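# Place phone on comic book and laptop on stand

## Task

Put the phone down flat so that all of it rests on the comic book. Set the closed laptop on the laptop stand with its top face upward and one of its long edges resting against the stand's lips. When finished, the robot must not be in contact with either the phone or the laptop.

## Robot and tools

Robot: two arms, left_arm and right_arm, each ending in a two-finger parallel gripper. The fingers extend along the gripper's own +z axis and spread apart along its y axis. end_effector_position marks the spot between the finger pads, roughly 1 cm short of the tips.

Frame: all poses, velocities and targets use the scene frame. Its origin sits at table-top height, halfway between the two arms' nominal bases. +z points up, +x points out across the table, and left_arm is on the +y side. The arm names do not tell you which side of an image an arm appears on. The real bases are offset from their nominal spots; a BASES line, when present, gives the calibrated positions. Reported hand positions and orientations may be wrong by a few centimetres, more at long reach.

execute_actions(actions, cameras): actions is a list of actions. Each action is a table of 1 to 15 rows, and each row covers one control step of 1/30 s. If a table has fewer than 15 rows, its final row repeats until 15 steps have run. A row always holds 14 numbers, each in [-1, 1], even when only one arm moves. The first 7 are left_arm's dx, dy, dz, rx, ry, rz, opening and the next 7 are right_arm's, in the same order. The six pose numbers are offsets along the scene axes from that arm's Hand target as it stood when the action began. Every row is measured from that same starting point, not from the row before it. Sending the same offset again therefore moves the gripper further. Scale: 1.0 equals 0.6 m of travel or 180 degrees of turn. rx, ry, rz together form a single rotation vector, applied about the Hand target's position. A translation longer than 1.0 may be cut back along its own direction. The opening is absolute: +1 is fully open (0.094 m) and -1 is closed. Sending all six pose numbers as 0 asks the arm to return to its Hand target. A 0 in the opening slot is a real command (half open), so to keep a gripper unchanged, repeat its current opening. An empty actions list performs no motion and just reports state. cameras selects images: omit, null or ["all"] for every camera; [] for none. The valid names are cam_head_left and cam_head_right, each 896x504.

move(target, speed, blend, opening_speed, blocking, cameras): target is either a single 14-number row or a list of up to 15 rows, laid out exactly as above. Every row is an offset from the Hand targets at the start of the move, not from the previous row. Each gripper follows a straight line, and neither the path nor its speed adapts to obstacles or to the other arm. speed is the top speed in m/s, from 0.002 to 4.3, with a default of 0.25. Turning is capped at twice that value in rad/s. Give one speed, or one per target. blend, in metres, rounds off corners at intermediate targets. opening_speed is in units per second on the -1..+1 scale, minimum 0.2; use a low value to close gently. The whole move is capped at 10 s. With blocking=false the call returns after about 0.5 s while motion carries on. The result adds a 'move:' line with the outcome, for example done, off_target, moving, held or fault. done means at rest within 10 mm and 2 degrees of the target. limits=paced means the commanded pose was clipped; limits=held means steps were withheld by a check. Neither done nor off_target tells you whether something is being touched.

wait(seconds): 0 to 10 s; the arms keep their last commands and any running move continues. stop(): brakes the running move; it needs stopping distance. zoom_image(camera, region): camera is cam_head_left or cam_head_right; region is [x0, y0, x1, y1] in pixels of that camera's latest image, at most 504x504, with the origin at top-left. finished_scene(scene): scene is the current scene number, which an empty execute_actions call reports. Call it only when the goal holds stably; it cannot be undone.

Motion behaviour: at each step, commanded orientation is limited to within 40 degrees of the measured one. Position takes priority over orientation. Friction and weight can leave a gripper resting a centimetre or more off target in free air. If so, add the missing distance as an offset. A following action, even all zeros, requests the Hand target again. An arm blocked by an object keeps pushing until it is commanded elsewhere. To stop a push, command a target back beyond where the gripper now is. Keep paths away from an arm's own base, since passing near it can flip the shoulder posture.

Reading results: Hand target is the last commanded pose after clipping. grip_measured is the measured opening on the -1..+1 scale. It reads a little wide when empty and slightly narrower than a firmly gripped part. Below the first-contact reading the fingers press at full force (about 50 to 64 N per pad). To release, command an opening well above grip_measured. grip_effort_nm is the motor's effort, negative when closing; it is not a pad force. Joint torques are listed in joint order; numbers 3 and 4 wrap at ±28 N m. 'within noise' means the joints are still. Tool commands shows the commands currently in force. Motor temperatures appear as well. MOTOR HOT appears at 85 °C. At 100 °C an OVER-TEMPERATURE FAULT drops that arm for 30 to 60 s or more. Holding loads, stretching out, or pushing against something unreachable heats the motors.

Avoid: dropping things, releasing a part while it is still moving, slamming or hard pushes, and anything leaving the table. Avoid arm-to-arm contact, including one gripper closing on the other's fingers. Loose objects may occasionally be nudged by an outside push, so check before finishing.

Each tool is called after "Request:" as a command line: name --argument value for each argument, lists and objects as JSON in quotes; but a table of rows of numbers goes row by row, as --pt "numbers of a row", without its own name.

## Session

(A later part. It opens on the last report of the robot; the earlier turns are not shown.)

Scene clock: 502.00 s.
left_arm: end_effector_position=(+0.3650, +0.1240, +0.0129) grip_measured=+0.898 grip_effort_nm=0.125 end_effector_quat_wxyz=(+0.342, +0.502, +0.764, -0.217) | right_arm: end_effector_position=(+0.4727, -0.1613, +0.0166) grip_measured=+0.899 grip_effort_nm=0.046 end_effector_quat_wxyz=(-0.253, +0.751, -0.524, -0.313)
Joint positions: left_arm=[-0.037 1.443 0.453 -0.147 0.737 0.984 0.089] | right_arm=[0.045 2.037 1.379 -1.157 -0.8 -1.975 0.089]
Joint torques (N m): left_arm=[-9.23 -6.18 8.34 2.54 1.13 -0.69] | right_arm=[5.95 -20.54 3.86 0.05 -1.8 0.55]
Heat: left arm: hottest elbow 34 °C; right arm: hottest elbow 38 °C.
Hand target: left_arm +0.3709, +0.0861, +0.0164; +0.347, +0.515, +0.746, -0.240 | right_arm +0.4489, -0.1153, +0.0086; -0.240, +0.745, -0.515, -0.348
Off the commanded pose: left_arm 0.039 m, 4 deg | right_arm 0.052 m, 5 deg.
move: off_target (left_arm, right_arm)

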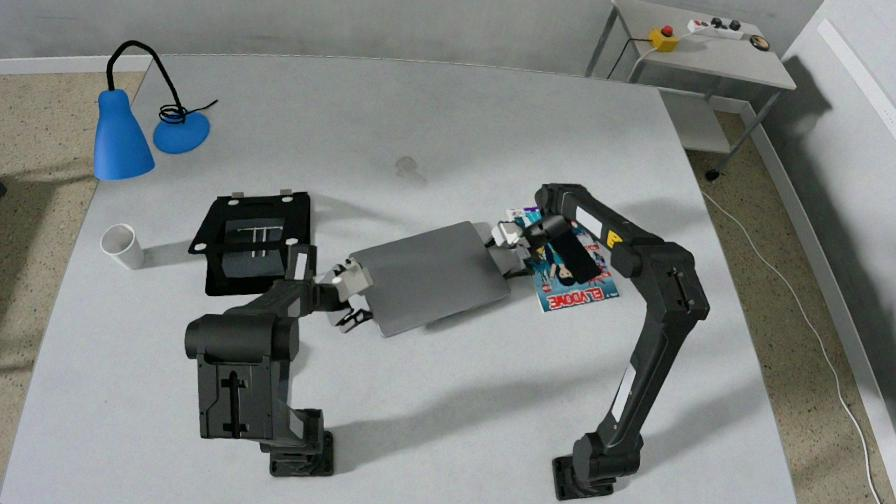

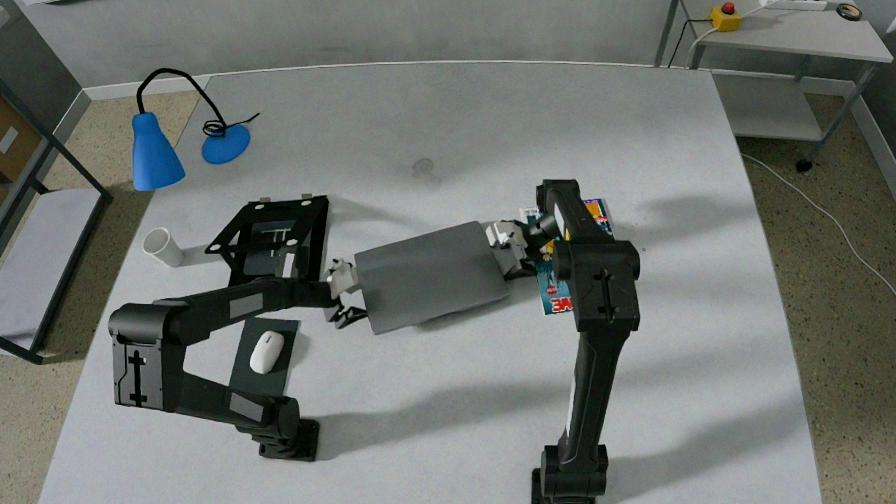

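Request:
move --pt "0.0 -0.0 0.08 0 0 0 0.9 0.0 0.0 0.08 0 0 0 0.9" --speed '[0.05]'

Request:
zoom_image --camera "cam_head_left" --region '[300, 180, 600, 380]'

Request:
zoom_image --camera "cam_head_right" --region '[300, 180, 600, 380]'

Scene clock: 506.80 s.
left_arm: end_effector_position=(+0.3435, +0.1181, +0.0233) grip_measured=+0.898 grip_effort_nm=0.125 end_effector_quat_wxyz=(+0.301, +0.487, +0.785, -0.234) | right_arm: end_effector_position=(+0.4662, -0.1636, +0.0235) grip_measured=+0.899 grip_effort_nm=0.046 end_effector_quat_wxyz=(-0.241, +0.752, -0.525, -0.317)
Joint positions: left_arm=[-0.067 1.36 0.453 -0.3 0.71 0.936 0.089] | right_arm=[0.045 2.023 1.379 -1.197 -0.783 -1.986 0.089]
Joint torques (N m): left_arm=[-6.48 -12.34 12.67 1.62 2.28 -0.26] | right_arm=[6.07 -24.94 5.89 -1.91 -2.39 0.68]
Heat: left arm: hottest elbow 34 °C; right arm: hottest elbow 37 °C.
Hand target: left_arm +0.3709, +0.0861, +0.0644; +0.347, +0.515, +0.746, -0.240 | right_arm +0.4489, -0.1153, +0.0565; -0.240, +0.745, -0.515, -0.349
Off the commanded pose: left_arm 0.059 m, 8 deg | right_arm 0.061 m, 4 deg.
move: off_target (left_arm, right_arm)

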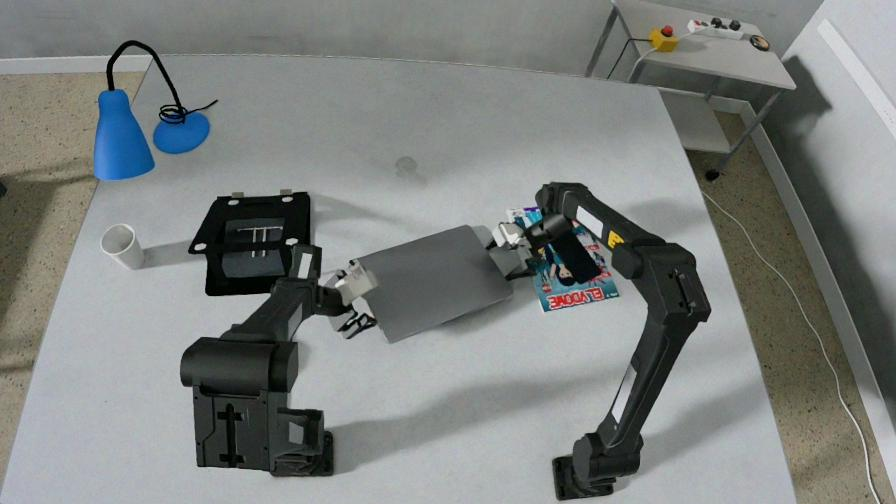

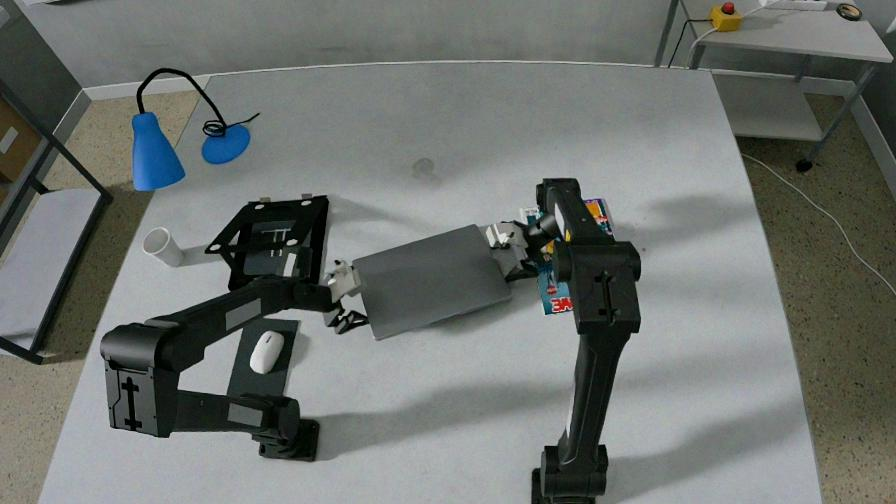

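Scaled by 1.680.

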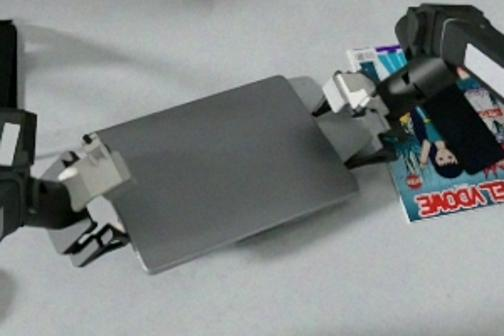

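Scaled by 1.680.

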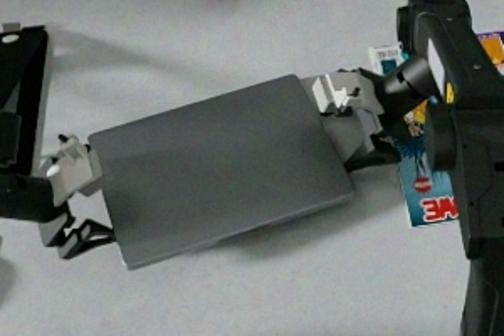

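Request:
move --pt "0.03 -0.01 0.1 0 0 0 0.9 0.0 0.01 0.1 0 0 0 0.9" --speed '[0.05]'

Request:
zoom_image --camera "cam_head_left" --region '[300, 180, 600, 380]'

Request:
zoom_image --camera "cam_head_right" --region '[300, 180, 600, 380]'

Scene clock: 512.53 s.
left_arm: end_effector_position=(+0.3285, +0.1164, +0.0563) grip_measured=+0.898 grip_effort_nm=0.120 end_effector_quat_wxyz=(+0.266, +0.466, +0.805, -0.255) | right_arm: end_effector_position=(+0.4515, -0.1635, +0.0715) grip_measured=+0.899 grip_effort_nm=0.051 end_effector_quat_wxyz=(-0.235, +0.747, -0.527, -0.329)
Joint positions: left_arm=[-0.077 1.238 0.495 -0.531 0.705 0.891 0.089] | right_arm=[0.045 1.937 1.379 -1.314 -0.788 -1.988 0.089]
Joint torques (N m): left_arm=[-6.77 -11.58 20.41 1.72 2.29 0.08] | right_arm=[6.71 -23.47 9.54 -2.09 -2.4 0.82]
Motor temperatures (°C): left_arm=[23 26 35 24 31 24 27] | right_arm=[27 35 37 25 29 24 25]
Heat: left arm: hottest elbow 35 °C; right arm: hottest elbow 37 °C.
Hand target: left_arm +0.3890, +0.0800, +0.1246; +0.347, +0.515, +0.746, -0.240 | right_arm +0.4490, -0.1094, +0.1166; -0.240, +0.746, -0.515, -0.348
Off the commanded pose: left_arm 0.098 m, 13 deg | right_arm 0.071 m, 3 deg.
move: off_target (left_arm, right_arm)

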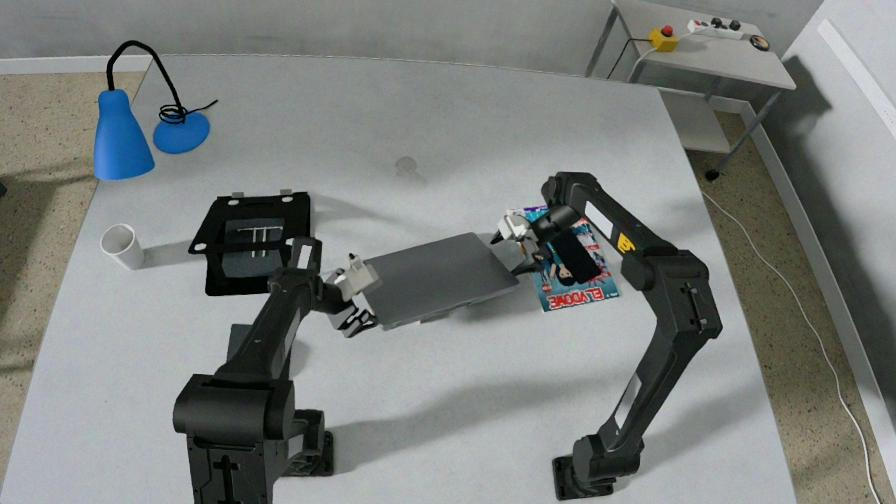

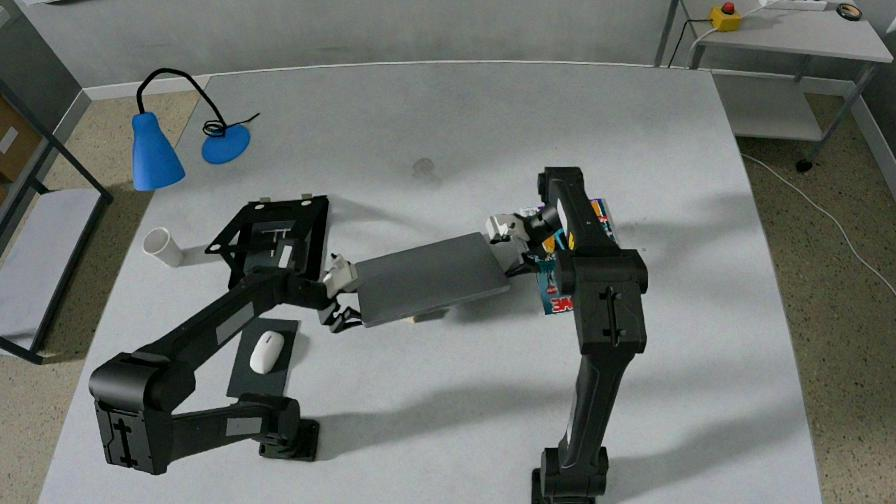

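Scaled by 1.680.

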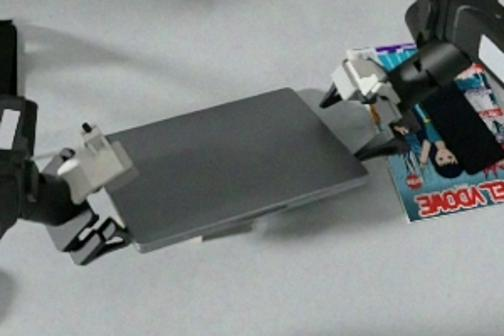

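Scaled by 1.680.

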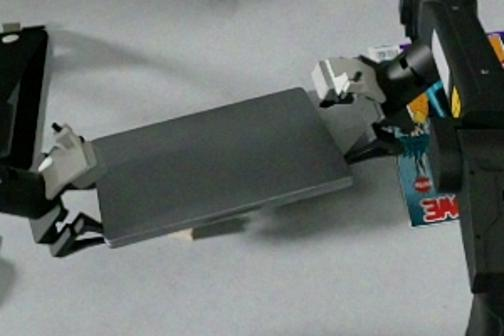

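Request:
move --pt "-0.167 -0.175 0.02 0 0 -0.067 0.9 -0.267 -0.167 0.0 0 0 -0.067 0.9" --speed '[0.06]'

Request:
zoom_image --camera "cam_head_left" --region '[300, 200, 600, 420]'

Request:
zoom_image --camera "cam_head_right" --region '[300, 200, 600, 420]'

Scene clock: 531.03 s.
left_arm: end_effector_position=(+0.2845, +0.0133, +0.1044) grip_measured=+0.899 grip_effort_nm=0.066 end_effector_quat_wxyz=(+0.276, +0.534, +0.753, -0.268) | right_arm: end_effector_position=(+0.2951, -0.2315, +0.1013) grip_measured=+0.899 grip_effort_nm=0.017 end_effector_quat_wxyz=(-0.269, +0.702, -0.587, -0.300)
Joint positions: left_arm=[-0.468 1.061 0.495 -0.474 0.614 0.623 0.089] | right_arm=[-0.143 1.489 0.857 -1.233 -0.789 -2.008 0.089]
Joint torques (N m): left_arm=[-7.3 -7.47 14.17 2.73 1.63 0.65] | right_arm=[3.49 -14.62 5.82 -1.03 -2.15 0.7]
Motor temperatures (°C): left_arm=[23 26 40 24 35 24 27] | right_arm=[27 38 38 25 35 24 25]
Heat: left arm: hottest elbow 40 °C; right arm: hottest shoulder 38 °C.
Hand target: left_arm +0.2888, -0.0249, +0.1365; +0.320, +0.591, +0.688, -0.275 | right_arm +0.2888, -0.2095, +0.1167; -0.276, +0.687, -0.590, -0.321
Off the commanded pose: left_arm 0.050 m, 11 deg | right_arm 0.027 m, 3 deg.
move: off_target (left_arm, right_arm)

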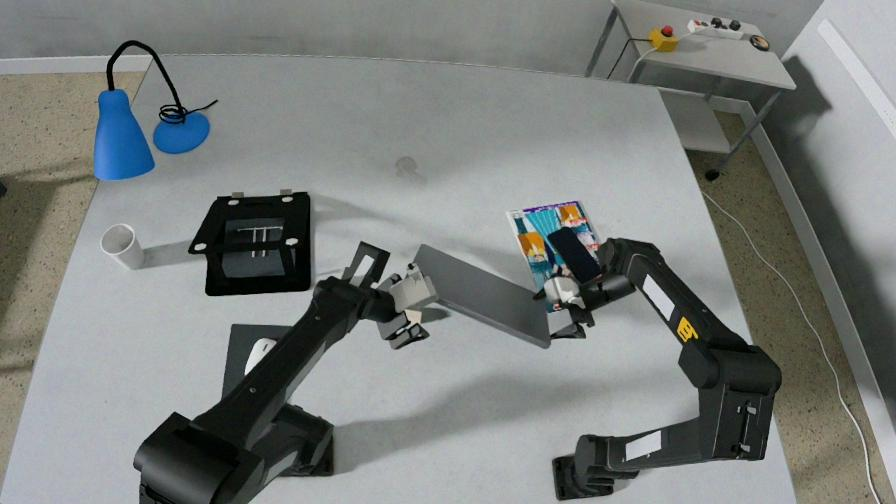

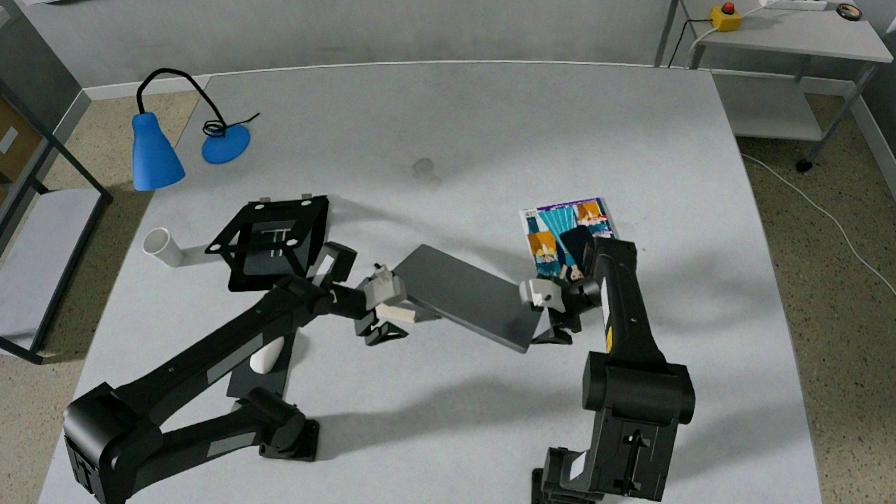

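Scaled by 1.680.

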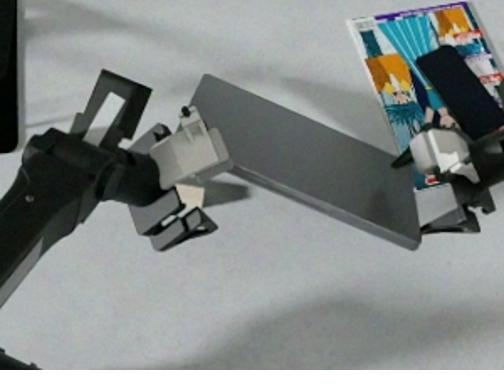

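Scaled by 1.680.

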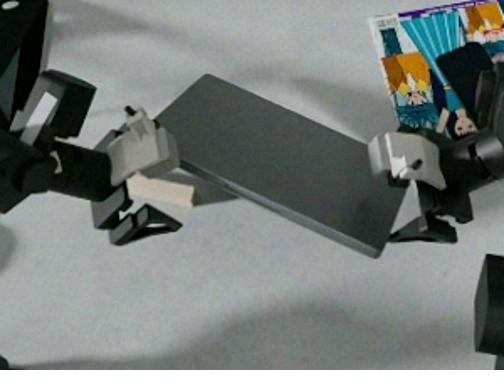

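Request:
move --pt "-0.13 0.035 -0.02 0 0 0.03 0.9 -0.07 0.035 -0.01 0 0 0.03 0.9" --pt "-0.13 0.035 -0.09 0 0 0.03 0.9 -0.07 0.035 -0.09 0 0 0.03 0.9" --speed '[0.06]'

Request:
zoom_image --camera "cam_head_left" --region '[300, 200, 600, 420]'

Request:
zoom_image --camera "cam_head_right" --region '[300, 200, 600, 420]'

speed must be one number or one for each of the 2 targets, got a list of 1; nothing of the call was run

Scaled by 1.680.

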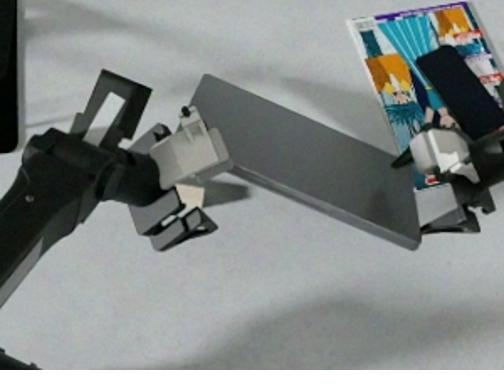

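Scaled by 1.680.

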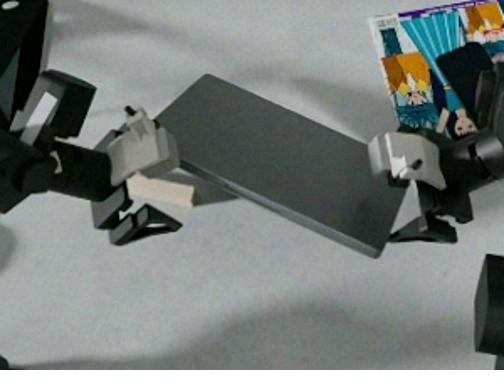

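Request:
move --pt "-0.13 0.0 -0.02 0 0 0.03 0.9 -0.07 0.015 -0.01 0 0 0.03 0.9" --pt "-0.13 0.0 -0.09 0 0 0.03 0.9 -0.07 0.015 -0.09 0 0 0.03 0.9" --speed 0.06

Request:
zoom_image --camera "cam_head_left" --region '[300, 200, 600, 420]'

Request:
zoom_image --camera "cam_head_right" --region '[300, 200, 600, 420]'

Scene clock: 544.53 s.
left_arm: end_effector_position=(+0.2107, +0.0200, +0.0519) grip_measured=+0.900 grip_effort_nm=0.027 end_effector_quat_wxyz=(+0.283, +0.488, +0.792, -0.234) | right_arm: end_effector_position=(+0.2447, -0.2254, +0.0618) grip_measured=+0.900 grip_effort_nm=-0.017 end_effector_quat_wxyz=(-0.250, +0.730, -0.556, -0.308)
Joint positions: left_arm=[-0.691 0.866 0.229 -0.271 0.384 0.309 0.089] | right_arm=[-0.128 1.483 0.716 -1.163 -0.75 -2.104 0.089]
Joint torques (N m): left_arm=[-8.06 -3.6 13.39 4.1 1.99 0.9] | right_arm=[4.48 -9.05 5.39 0.1 -2.69 0.71]
Heat: left arm: hottest elbow 39 °C; right arm: hottest shoulder 37 °C.
Hand target: left_arm +0.2106, -0.0249, +0.0824; +0.332, +0.558, +0.715, -0.260 | right_arm +0.2468, -0.2005, +0.0627; -0.260, +0.714, -0.557, -0.334
Off the commanded pose: left_arm 0.054 m, 13 deg | right_arm 0.025 m, 4 deg.
move: off_target (left_arm, right_arm)

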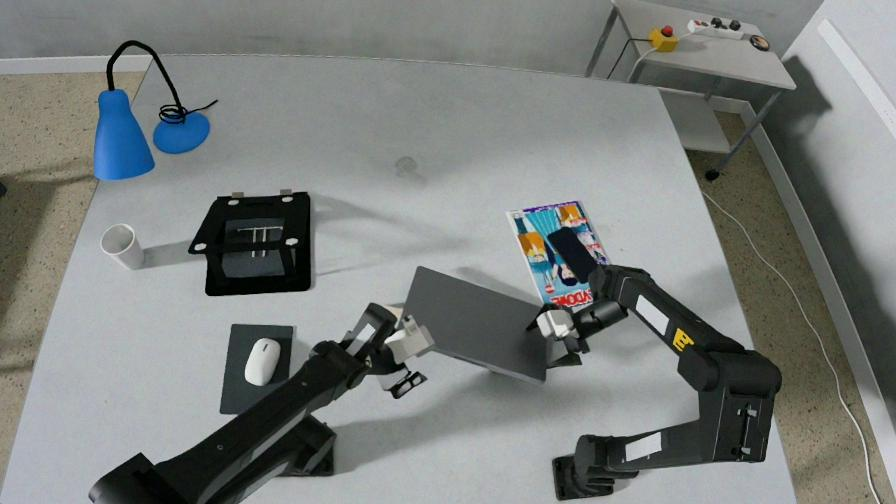

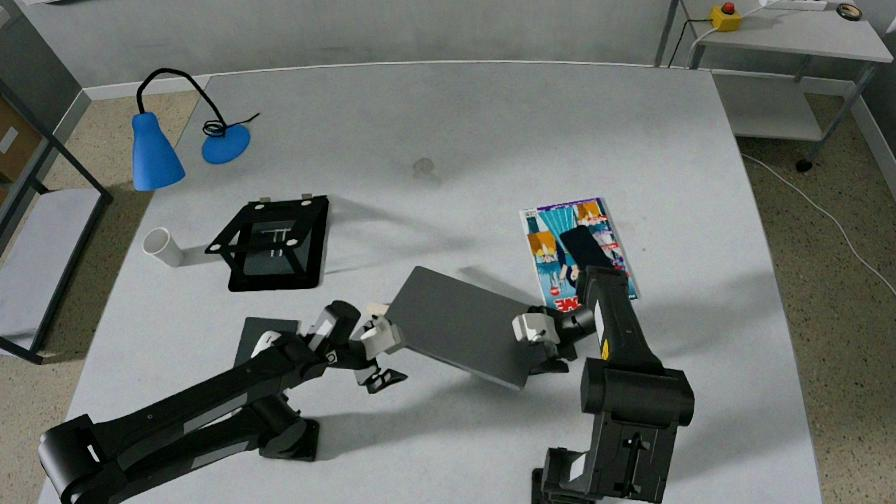

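Scaled by 1.680.

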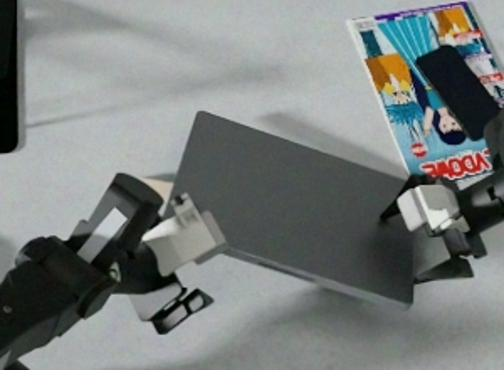

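Scaled by 1.680.

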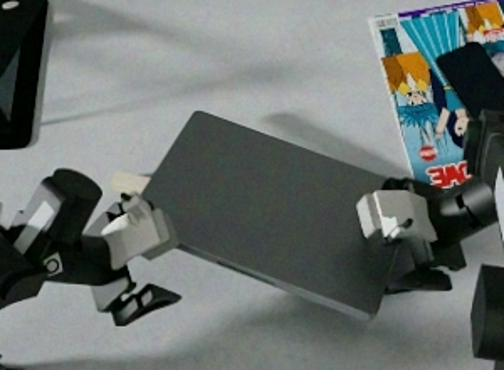

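Request:
move --pt "0.0 0.0 -0.07 0 0 0 0.9 0.0 0.0 -0.06 0 0 0 0.9" --speed 0.06

Request:
zoom_image --camera "cam_head_left" --region '[300, 200, 600, 420]'

Request:
zoom_image --camera "cam_head_right" --region '[300, 200, 600, 420]'

Scene clock: 548.37 s.
left_arm: end_effector_position=(+0.2146, +0.0203, +0.0196) grip_measured=+0.900 grip_effort_nm=0.012 end_effector_quat_wxyz=(+0.297, +0.475, +0.795, -0.232) | right_arm: end_effector_position=(+0.2537, -0.2246, +0.0461) grip_measured=+0.901 grip_effort_nm=-0.095 end_effector_quat_wxyz=(-0.269, +0.737, -0.549, -0.288)
Joint positions: left_arm=[-0.692 1.022 0.161 -0.011 0.367 0.28 0.089] | right_arm=[-0.127 1.51 0.697 -1.06 -0.764 -2.104 0.089]
Joint torques (N m): left_arm=[-8.23 -3.19 11.95 3.75 2.43 1.16] | right_arm=[4.19 -4.72 4.3 0.62 -2.1 0.73]
Heat: left arm: hottest elbow 39 °C; right arm: hottest elbow 37 °C.
Hand target: left_arm +0.2108, -0.0249, +0.0405; +0.332, +0.557, +0.715, -0.260 | right_arm +0.2466, -0.2005, +0.0267; -0.260, +0.714, -0.557, -0.334
Off the commanded pose: left_arm 0.050 m, 14 deg | right_arm 0.032 m, 6 deg.
move: off_target (left_arm, right_arm)

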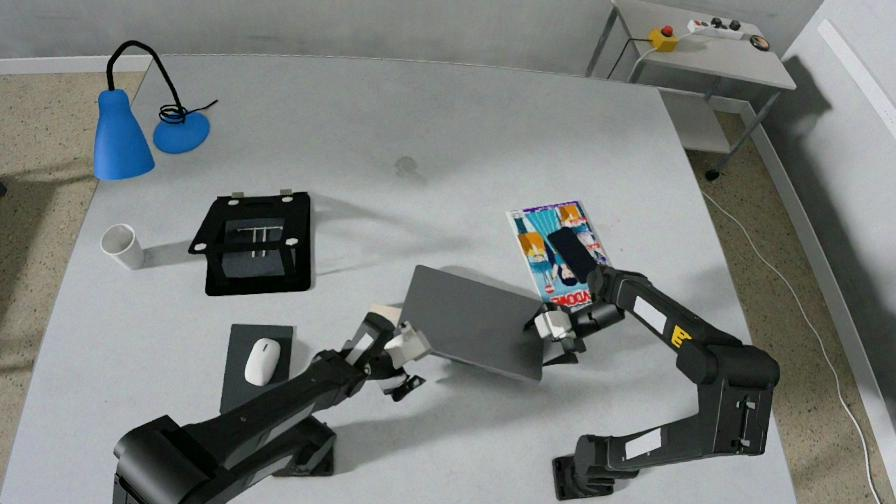

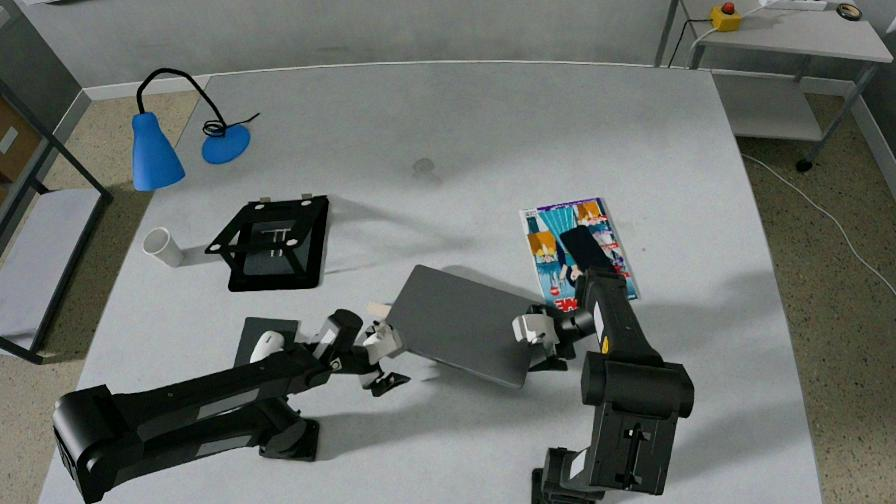

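Scaled by 1.680.

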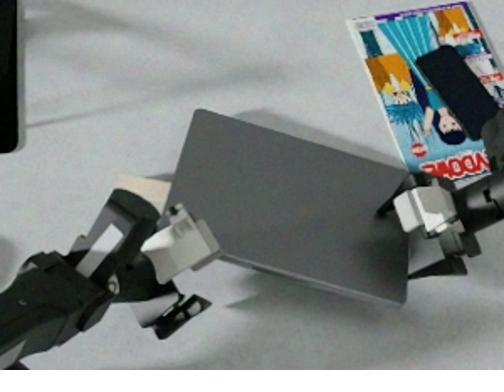

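Scaled by 1.680.

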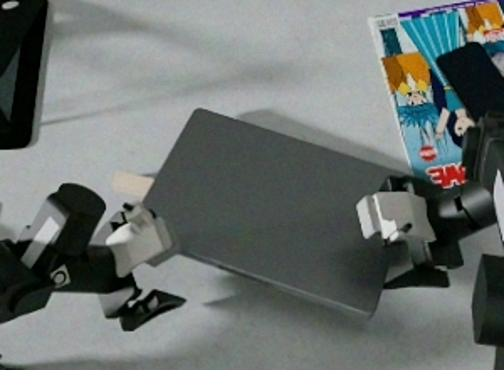

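Request:
move --pt "0.0 0.0 -0.04 0 0 0 0.9 0.0 0.0 0.02 0 0 0 0.9" --speed 0.05

Request:
zoom_image --camera "cam_head_left" --region '[350, 250, 600, 410]'

Request:
zoom_image --camera "cam_head_right" --region '[350, 250, 600, 410]'

Scene clock: 575.67 s.
left_arm: end_effector_position=(+0.2257, +0.0127, +0.0158) grip_measured=+0.900 grip_effort_nm=0.012 end_effector_quat_wxyz=(+0.338, +0.474, +0.778, -0.235) | right_arm: end_effector_position=(+0.2558, -0.2281, +0.0458) grip_measured=+0.901 grip_effort_nm=-0.090 end_effector_quat_wxyz=(-0.266, +0.738, -0.552, -0.284)
Joint positions: left_arm=[-0.692 1.126 0.134 0.206 0.362 0.28 0.089] | right_arm=[-0.134 1.51 0.701 -1.06 -0.754 -2.104 0.089]
Joint torques (N m): left_arm=[-7.88 0.44 10.88 2.03 2.7 1.13] | right_arm=[4.84 -7.06 4.85 -0.55 -2.44 0.74]
Motor temperatures (°C): left_arm=[23 25 37 24 40 25 27] | right_arm=[27 34 35 25 37 24 25]
Heat: left arm: hottest wrist yaw 40 °C; right arm: hottest wrist yaw 37 °C.
Hand target: left_arm +0.2108, -0.0249, +0.0165; +0.332, +0.558, +0.715, -0.260 | right_arm +0.2467, -0.2005, +0.0387; -0.260, +0.714, -0.557, -0.334
Off the commanded pose: left_arm 0.040 m, 12 deg | right_arm 0.030 m, 6 deg.
move: off_target (left_arm, right_arm)

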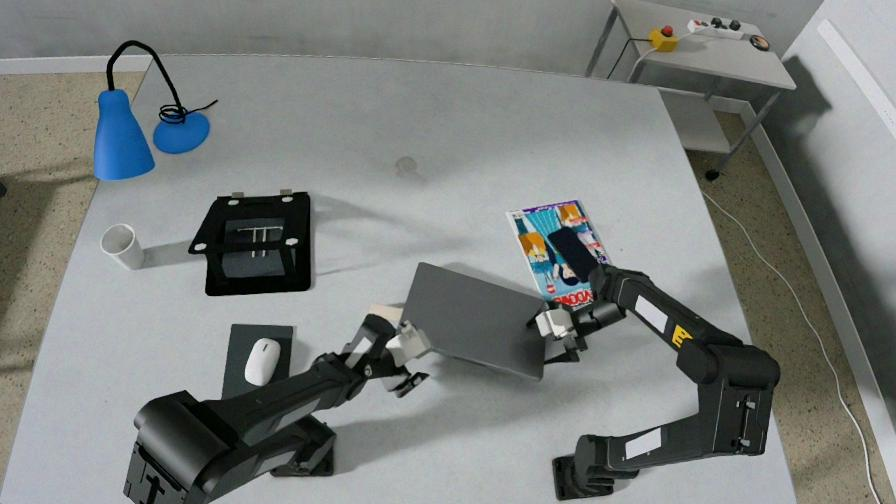

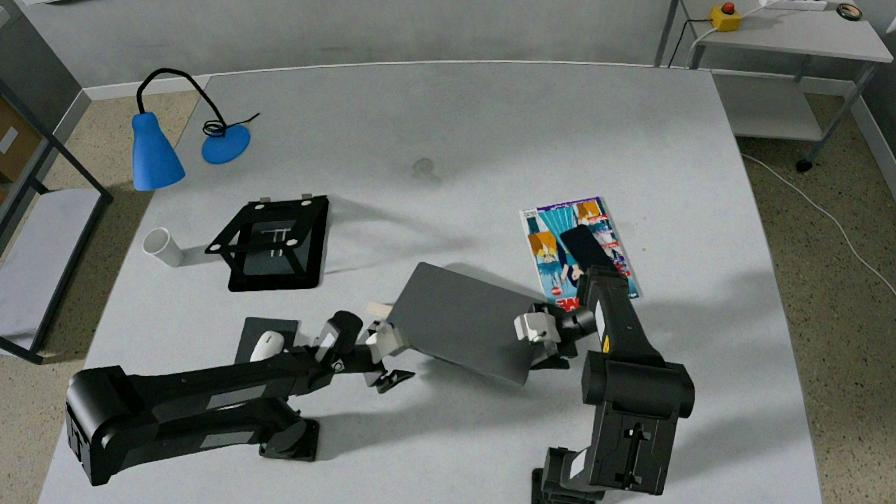

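Scaled by 2.016.

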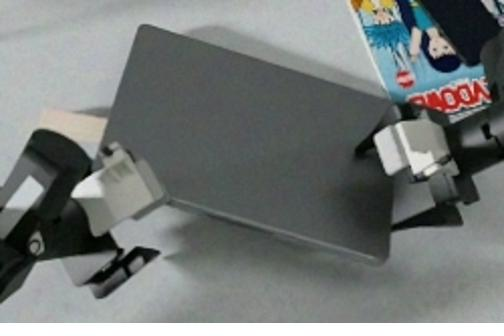

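Scaled by 2.016.

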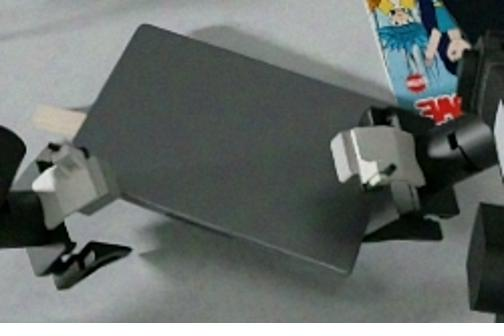

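Request:
move --pt "0.02 0.063 0.0 0 0 0 0.9 0.015 -0.046 0.012 0 0 0 0.9" --pt "0.02 0.14 0.0 0 0 0 0.9 0.015 -0.046 0.012 0 0 0 0.9" --speed 0.05

Request:
zoom_image --camera "cam_head_left" --region '[350, 250, 600, 410]'

Request:
zoom_image --camera "cam_head_right" --region '[350, 250, 600, 410]'

Scene clock: 582.57 s.
left_arm: end_effector_position=(+0.2170, +0.0575, +0.0126) grip_measured=+0.900 grip_effort_nm=0.017 end_effector_quat_wxyz=(+0.328, +0.561, +0.713, -0.263) | right_arm: end_effector_position=(+0.2539, -0.2291, +0.0466) grip_measured=+0.901 grip_effort_nm=-0.081 end_effector_quat_wxyz=(-0.261, +0.713, -0.566, -0.321)
Joint positions: left_arm=[-0.378 1.085 0.133 -0.046 0.693 0.771 0.089] | right_arm=[-0.151 1.557 0.726 -1.127 -0.781 -2.105 0.089]
Joint torques (N m): left_arm=[-1.26 -5.13 8.18 0.47 0.41 0.05] | right_arm=[0.91 -10.23 5.87 -0.91 -0.49 0.14]
Heat: left arm: hottest wrist yaw 40 °C; right arm: hottest wrist yaw 38 °C.
Hand target: left_arm +0.2228, +0.0591, +0.0165; +0.332, +0.558, +0.715, -0.260 | right_arm +0.2558, -0.2281, +0.0459; -0.260, +0.714, -0.557, -0.334
Off the commanded pose: left_arm 0.007 m, 1 deg | right_arm 0.002 m, 2 deg.
joint sent to its limit (right arm) — joint 6 (wrist roll), lower limit. The joint targets still meet the commanded pose.
move: done

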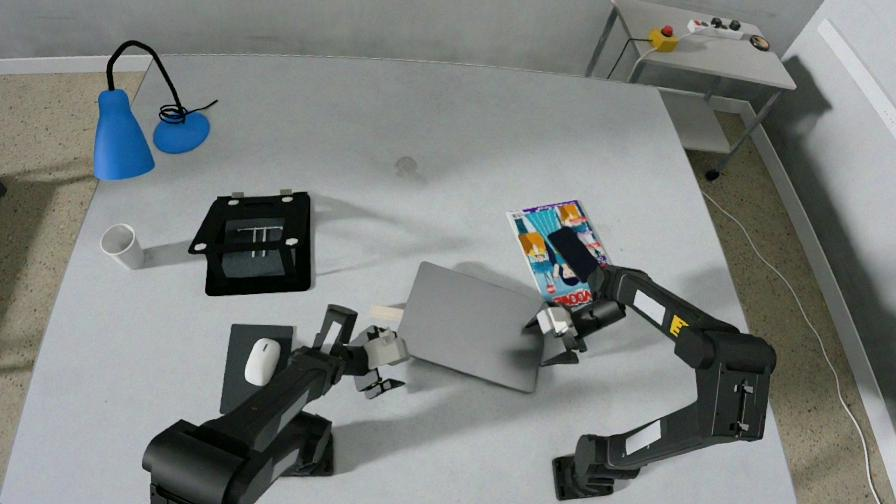

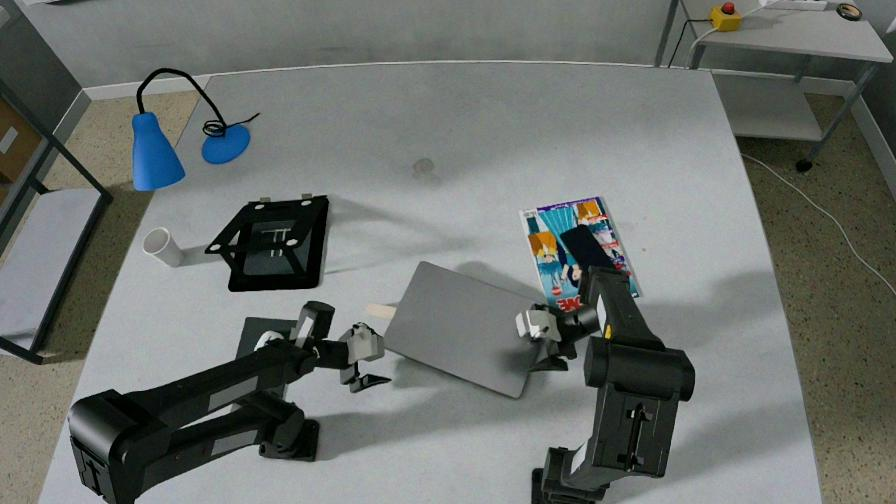

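Scaled by 2.016.

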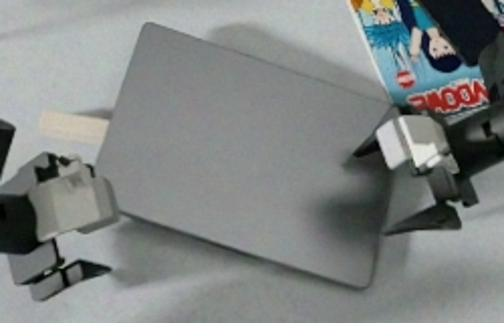

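Scaled by 2.016.

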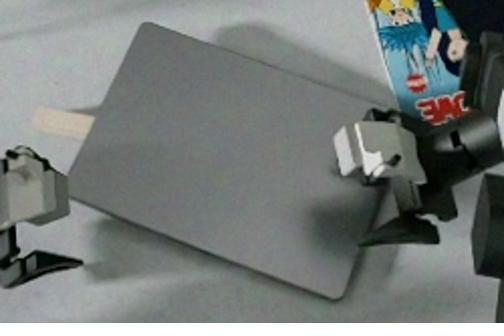

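Request:
move --pt "0.0 0.08 0.12 0 0 0 0.9 0.01 -0.03 0.05 0 0 0 0.9" --pt "-0.167 -0.162 0.15 0.25 -0.286 -0.009 -0.36 0.02 -0.1 0.2 0 0 0 0.9" --speed '[0.08,0.15]'

Request:
zoom_image --camera "cam_head_left" --region '[350, 250, 600, 410]'

Request:
zoom_image --camera "cam_head_right" --region '[350, 250, 600, 410]'

Scene clock: 617.87 s.
left_arm: end_effector_position=(+0.1297, -0.0139, +0.0897) grip_measured=-0.357 grip_effort_nm=-0.085 end_effector_quat_wxyz=(+0.351, +0.709, +0.535, +0.296) | right_arm: end_effector_position=(+0.2518, -0.2787, +0.1481) grip_measured=+0.901 grip_effort_nm=-0.081 end_effector_quat_wxyz=(-0.216, +0.682, -0.621, -0.321)
Joint positions: left_arm=[-1.764 1.14 0.46 -0.806 -0.952 0.158 0.03] | right_arm=[-0.282 1.385 0.892 -1.543 -0.67 -2.105 0.089]
Joint torques (N m): left_arm=[-2.73 -4.95 14.01 0.17 -0.68 -0.12] | right_arm=[-0.44 -11.87 10.32 -1.07 -0.29 0.13]
Motor temperatures (°C): left_arm=[23 25 36 24 33 24 27] | right_arm=[27 33 35 25 31 24 25]
Heat: left arm: hottest elbow 36 °C; right arm: hottest elbow 35 °C.
Hand target: left_arm +0.1225, -0.0380, +0.1064; +0.368, +0.704, +0.539, +0.281 | right_arm +0.2677, -0.2882, +0.1659; -0.260, +0.714, -0.557, -0.334
Off the commanded pose: left_arm 0.030 m, 3 deg | right_arm 0.026 m, 10 deg.
joint sent to its limit (right arm) — joint 6 (wrist roll), lower limit. The joint targets are off in orientation, not in position.
move: off_target (left_arm, right_arm); target 2's new opening was sent with left_arm's hand 0.030 m and 3 deg from that target

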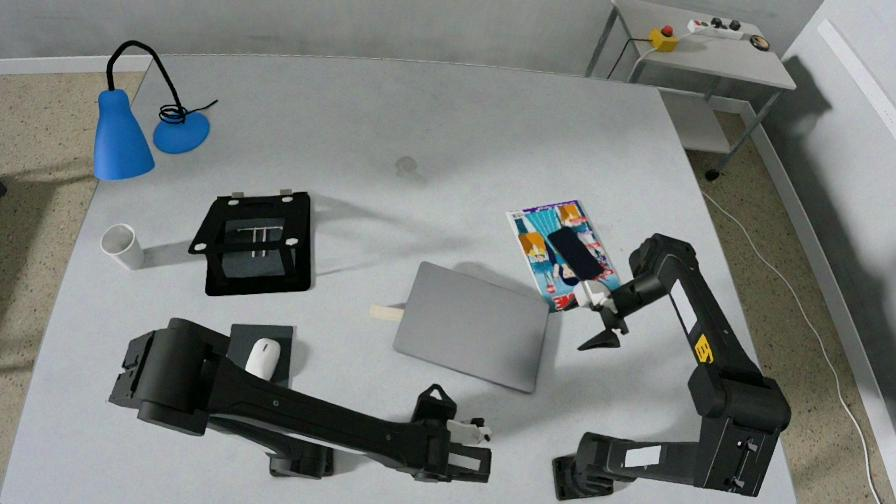

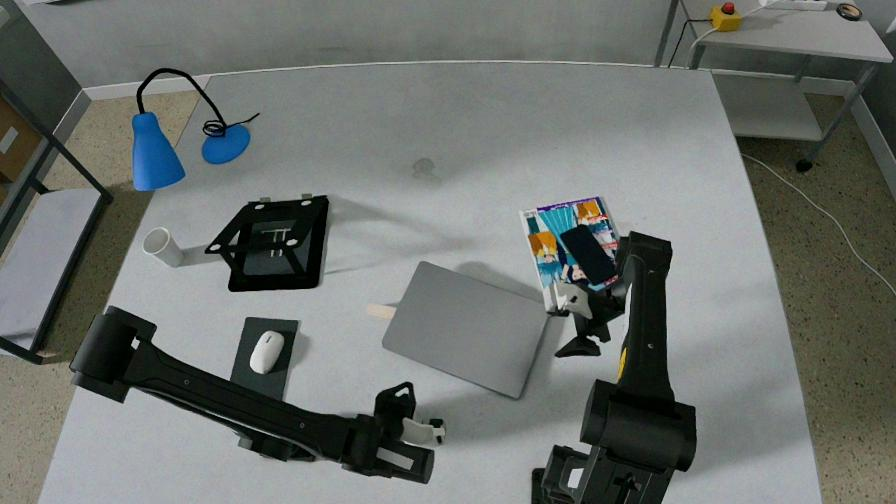

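Scaled by 2.016.

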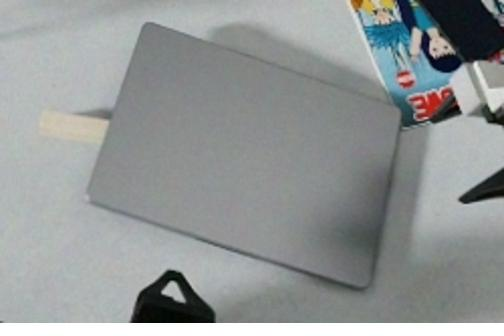

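Scaled by 2.016.

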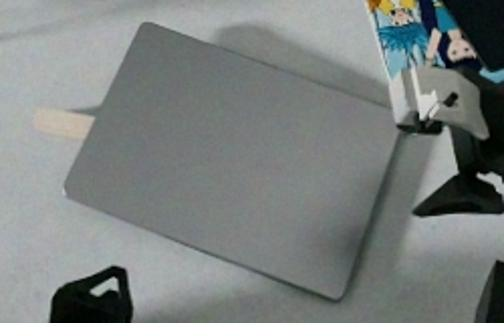

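Request:
zoom_image --camera "cam_head_left" --region '[355, 290, 435, 370]'

Request:
zoom_image --camera "cam_head_right" --region '[355, 290, 435, 370]'

Request:
zoom_image --camera "cam_head_right" --region '[470, 260, 570, 410]'

Scaled by 6.300.

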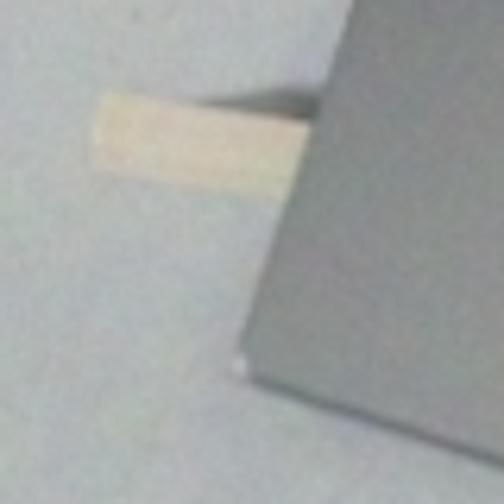

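Scaled by 6.300.

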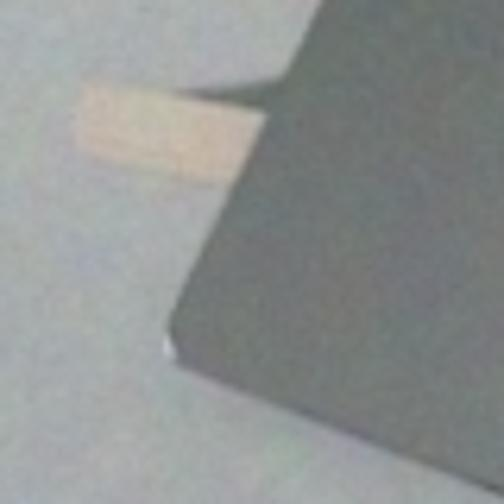

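Scaled by 3.360.

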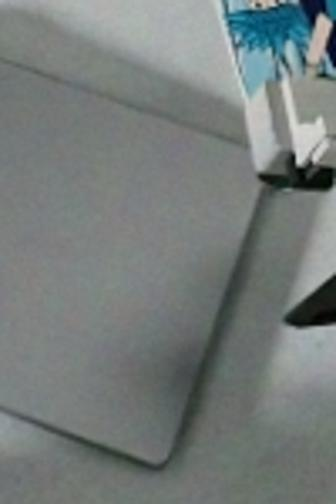

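Request:
move --pt "0.0 0.08 0.15 0 0 0 -0.36 0.0 0.0 0.05 0 0 0 0.9" --pt "0.337 0.22 0.05 -0.036 0.317 -0.022 0.17 0.0 -0.0 0.05 0 0 0 0.9" --speed '[0.15,0.2]'

Request:
zoom_image --camera "cam_head_left" --region '[320, 250, 470, 370]'

Request:
zoom_image --camera "cam_head_right" --region '[320, 250, 470, 370]'

Scene clock: 642.07 s.
left_arm: end_effector_position=(+0.3002, +0.0982, +0.1153) grip_measured=+0.167 grip_effort_nm=0.129 end_effector_quat_wxyz=(+0.090, +0.748, +0.642, -0.143) | right_arm: end_effector_position=(+0.2530, -0.2790, +0.1770) grip_measured=+0.901 grip_effort_nm=-0.081 end_effector_quat_wxyz=(-0.216, +0.682, -0.621, -0.321)
Joint positions: left_arm=[-0.331 1.211 0.785 -1.144 0.34 1.419 0.055] | right_arm=[-0.282 1.352 0.944 -1.629 -0.67 -2.105 0.089]
Joint torques (N m): left_arm=[-0.62 -7.94 15.61 -0.2 0.4 0.09] | right_arm=[-0.38 -11.63 10.76 -1.07 -0.29 0.13]
Heat: left arm: hottest elbow 38 °C; right arm: hottest elbow 37 °C.
Hand target: left_arm +0.3247, +0.0939, +0.1364; +0.112, +0.749, +0.640, -0.131 | right_arm +0.2677, -0.2882, +0.1958; -0.260, +0.714, -0.557, -0.334
Off the commanded pose: left_arm 0.033 m, 3 deg | right_arm 0.026 m, 10 deg.
joint sent to its limit (right arm) — joint 6 (wrist roll), lower limit. The joint targets are off in orientation, not in position.
move: off_target (left_arm, right_arm); target 2's new opening was sent with left_arm's hand 0.033 m and 3 deg from that target

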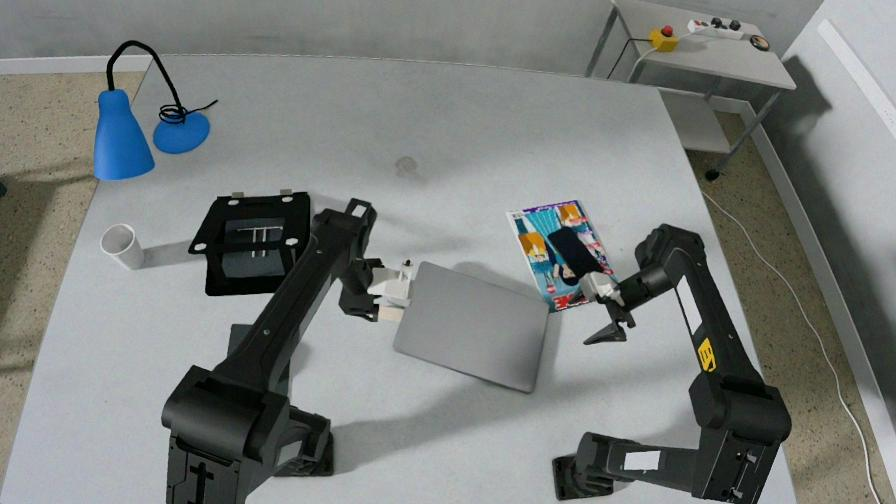

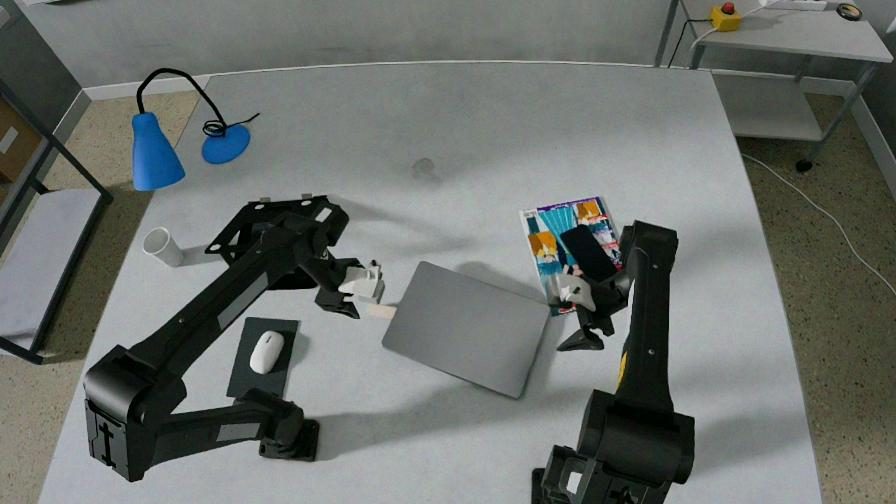

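Scaled by 3.360.

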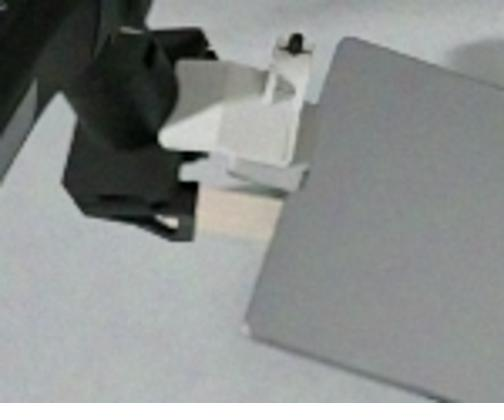

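Scaled by 3.360.

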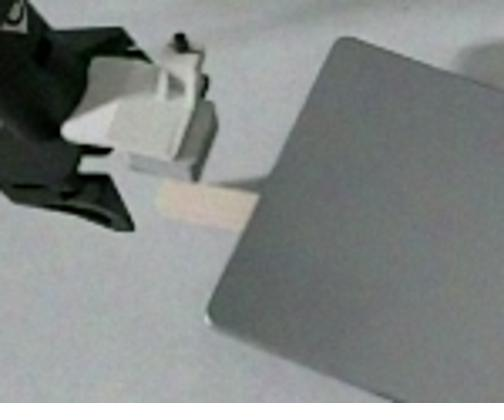

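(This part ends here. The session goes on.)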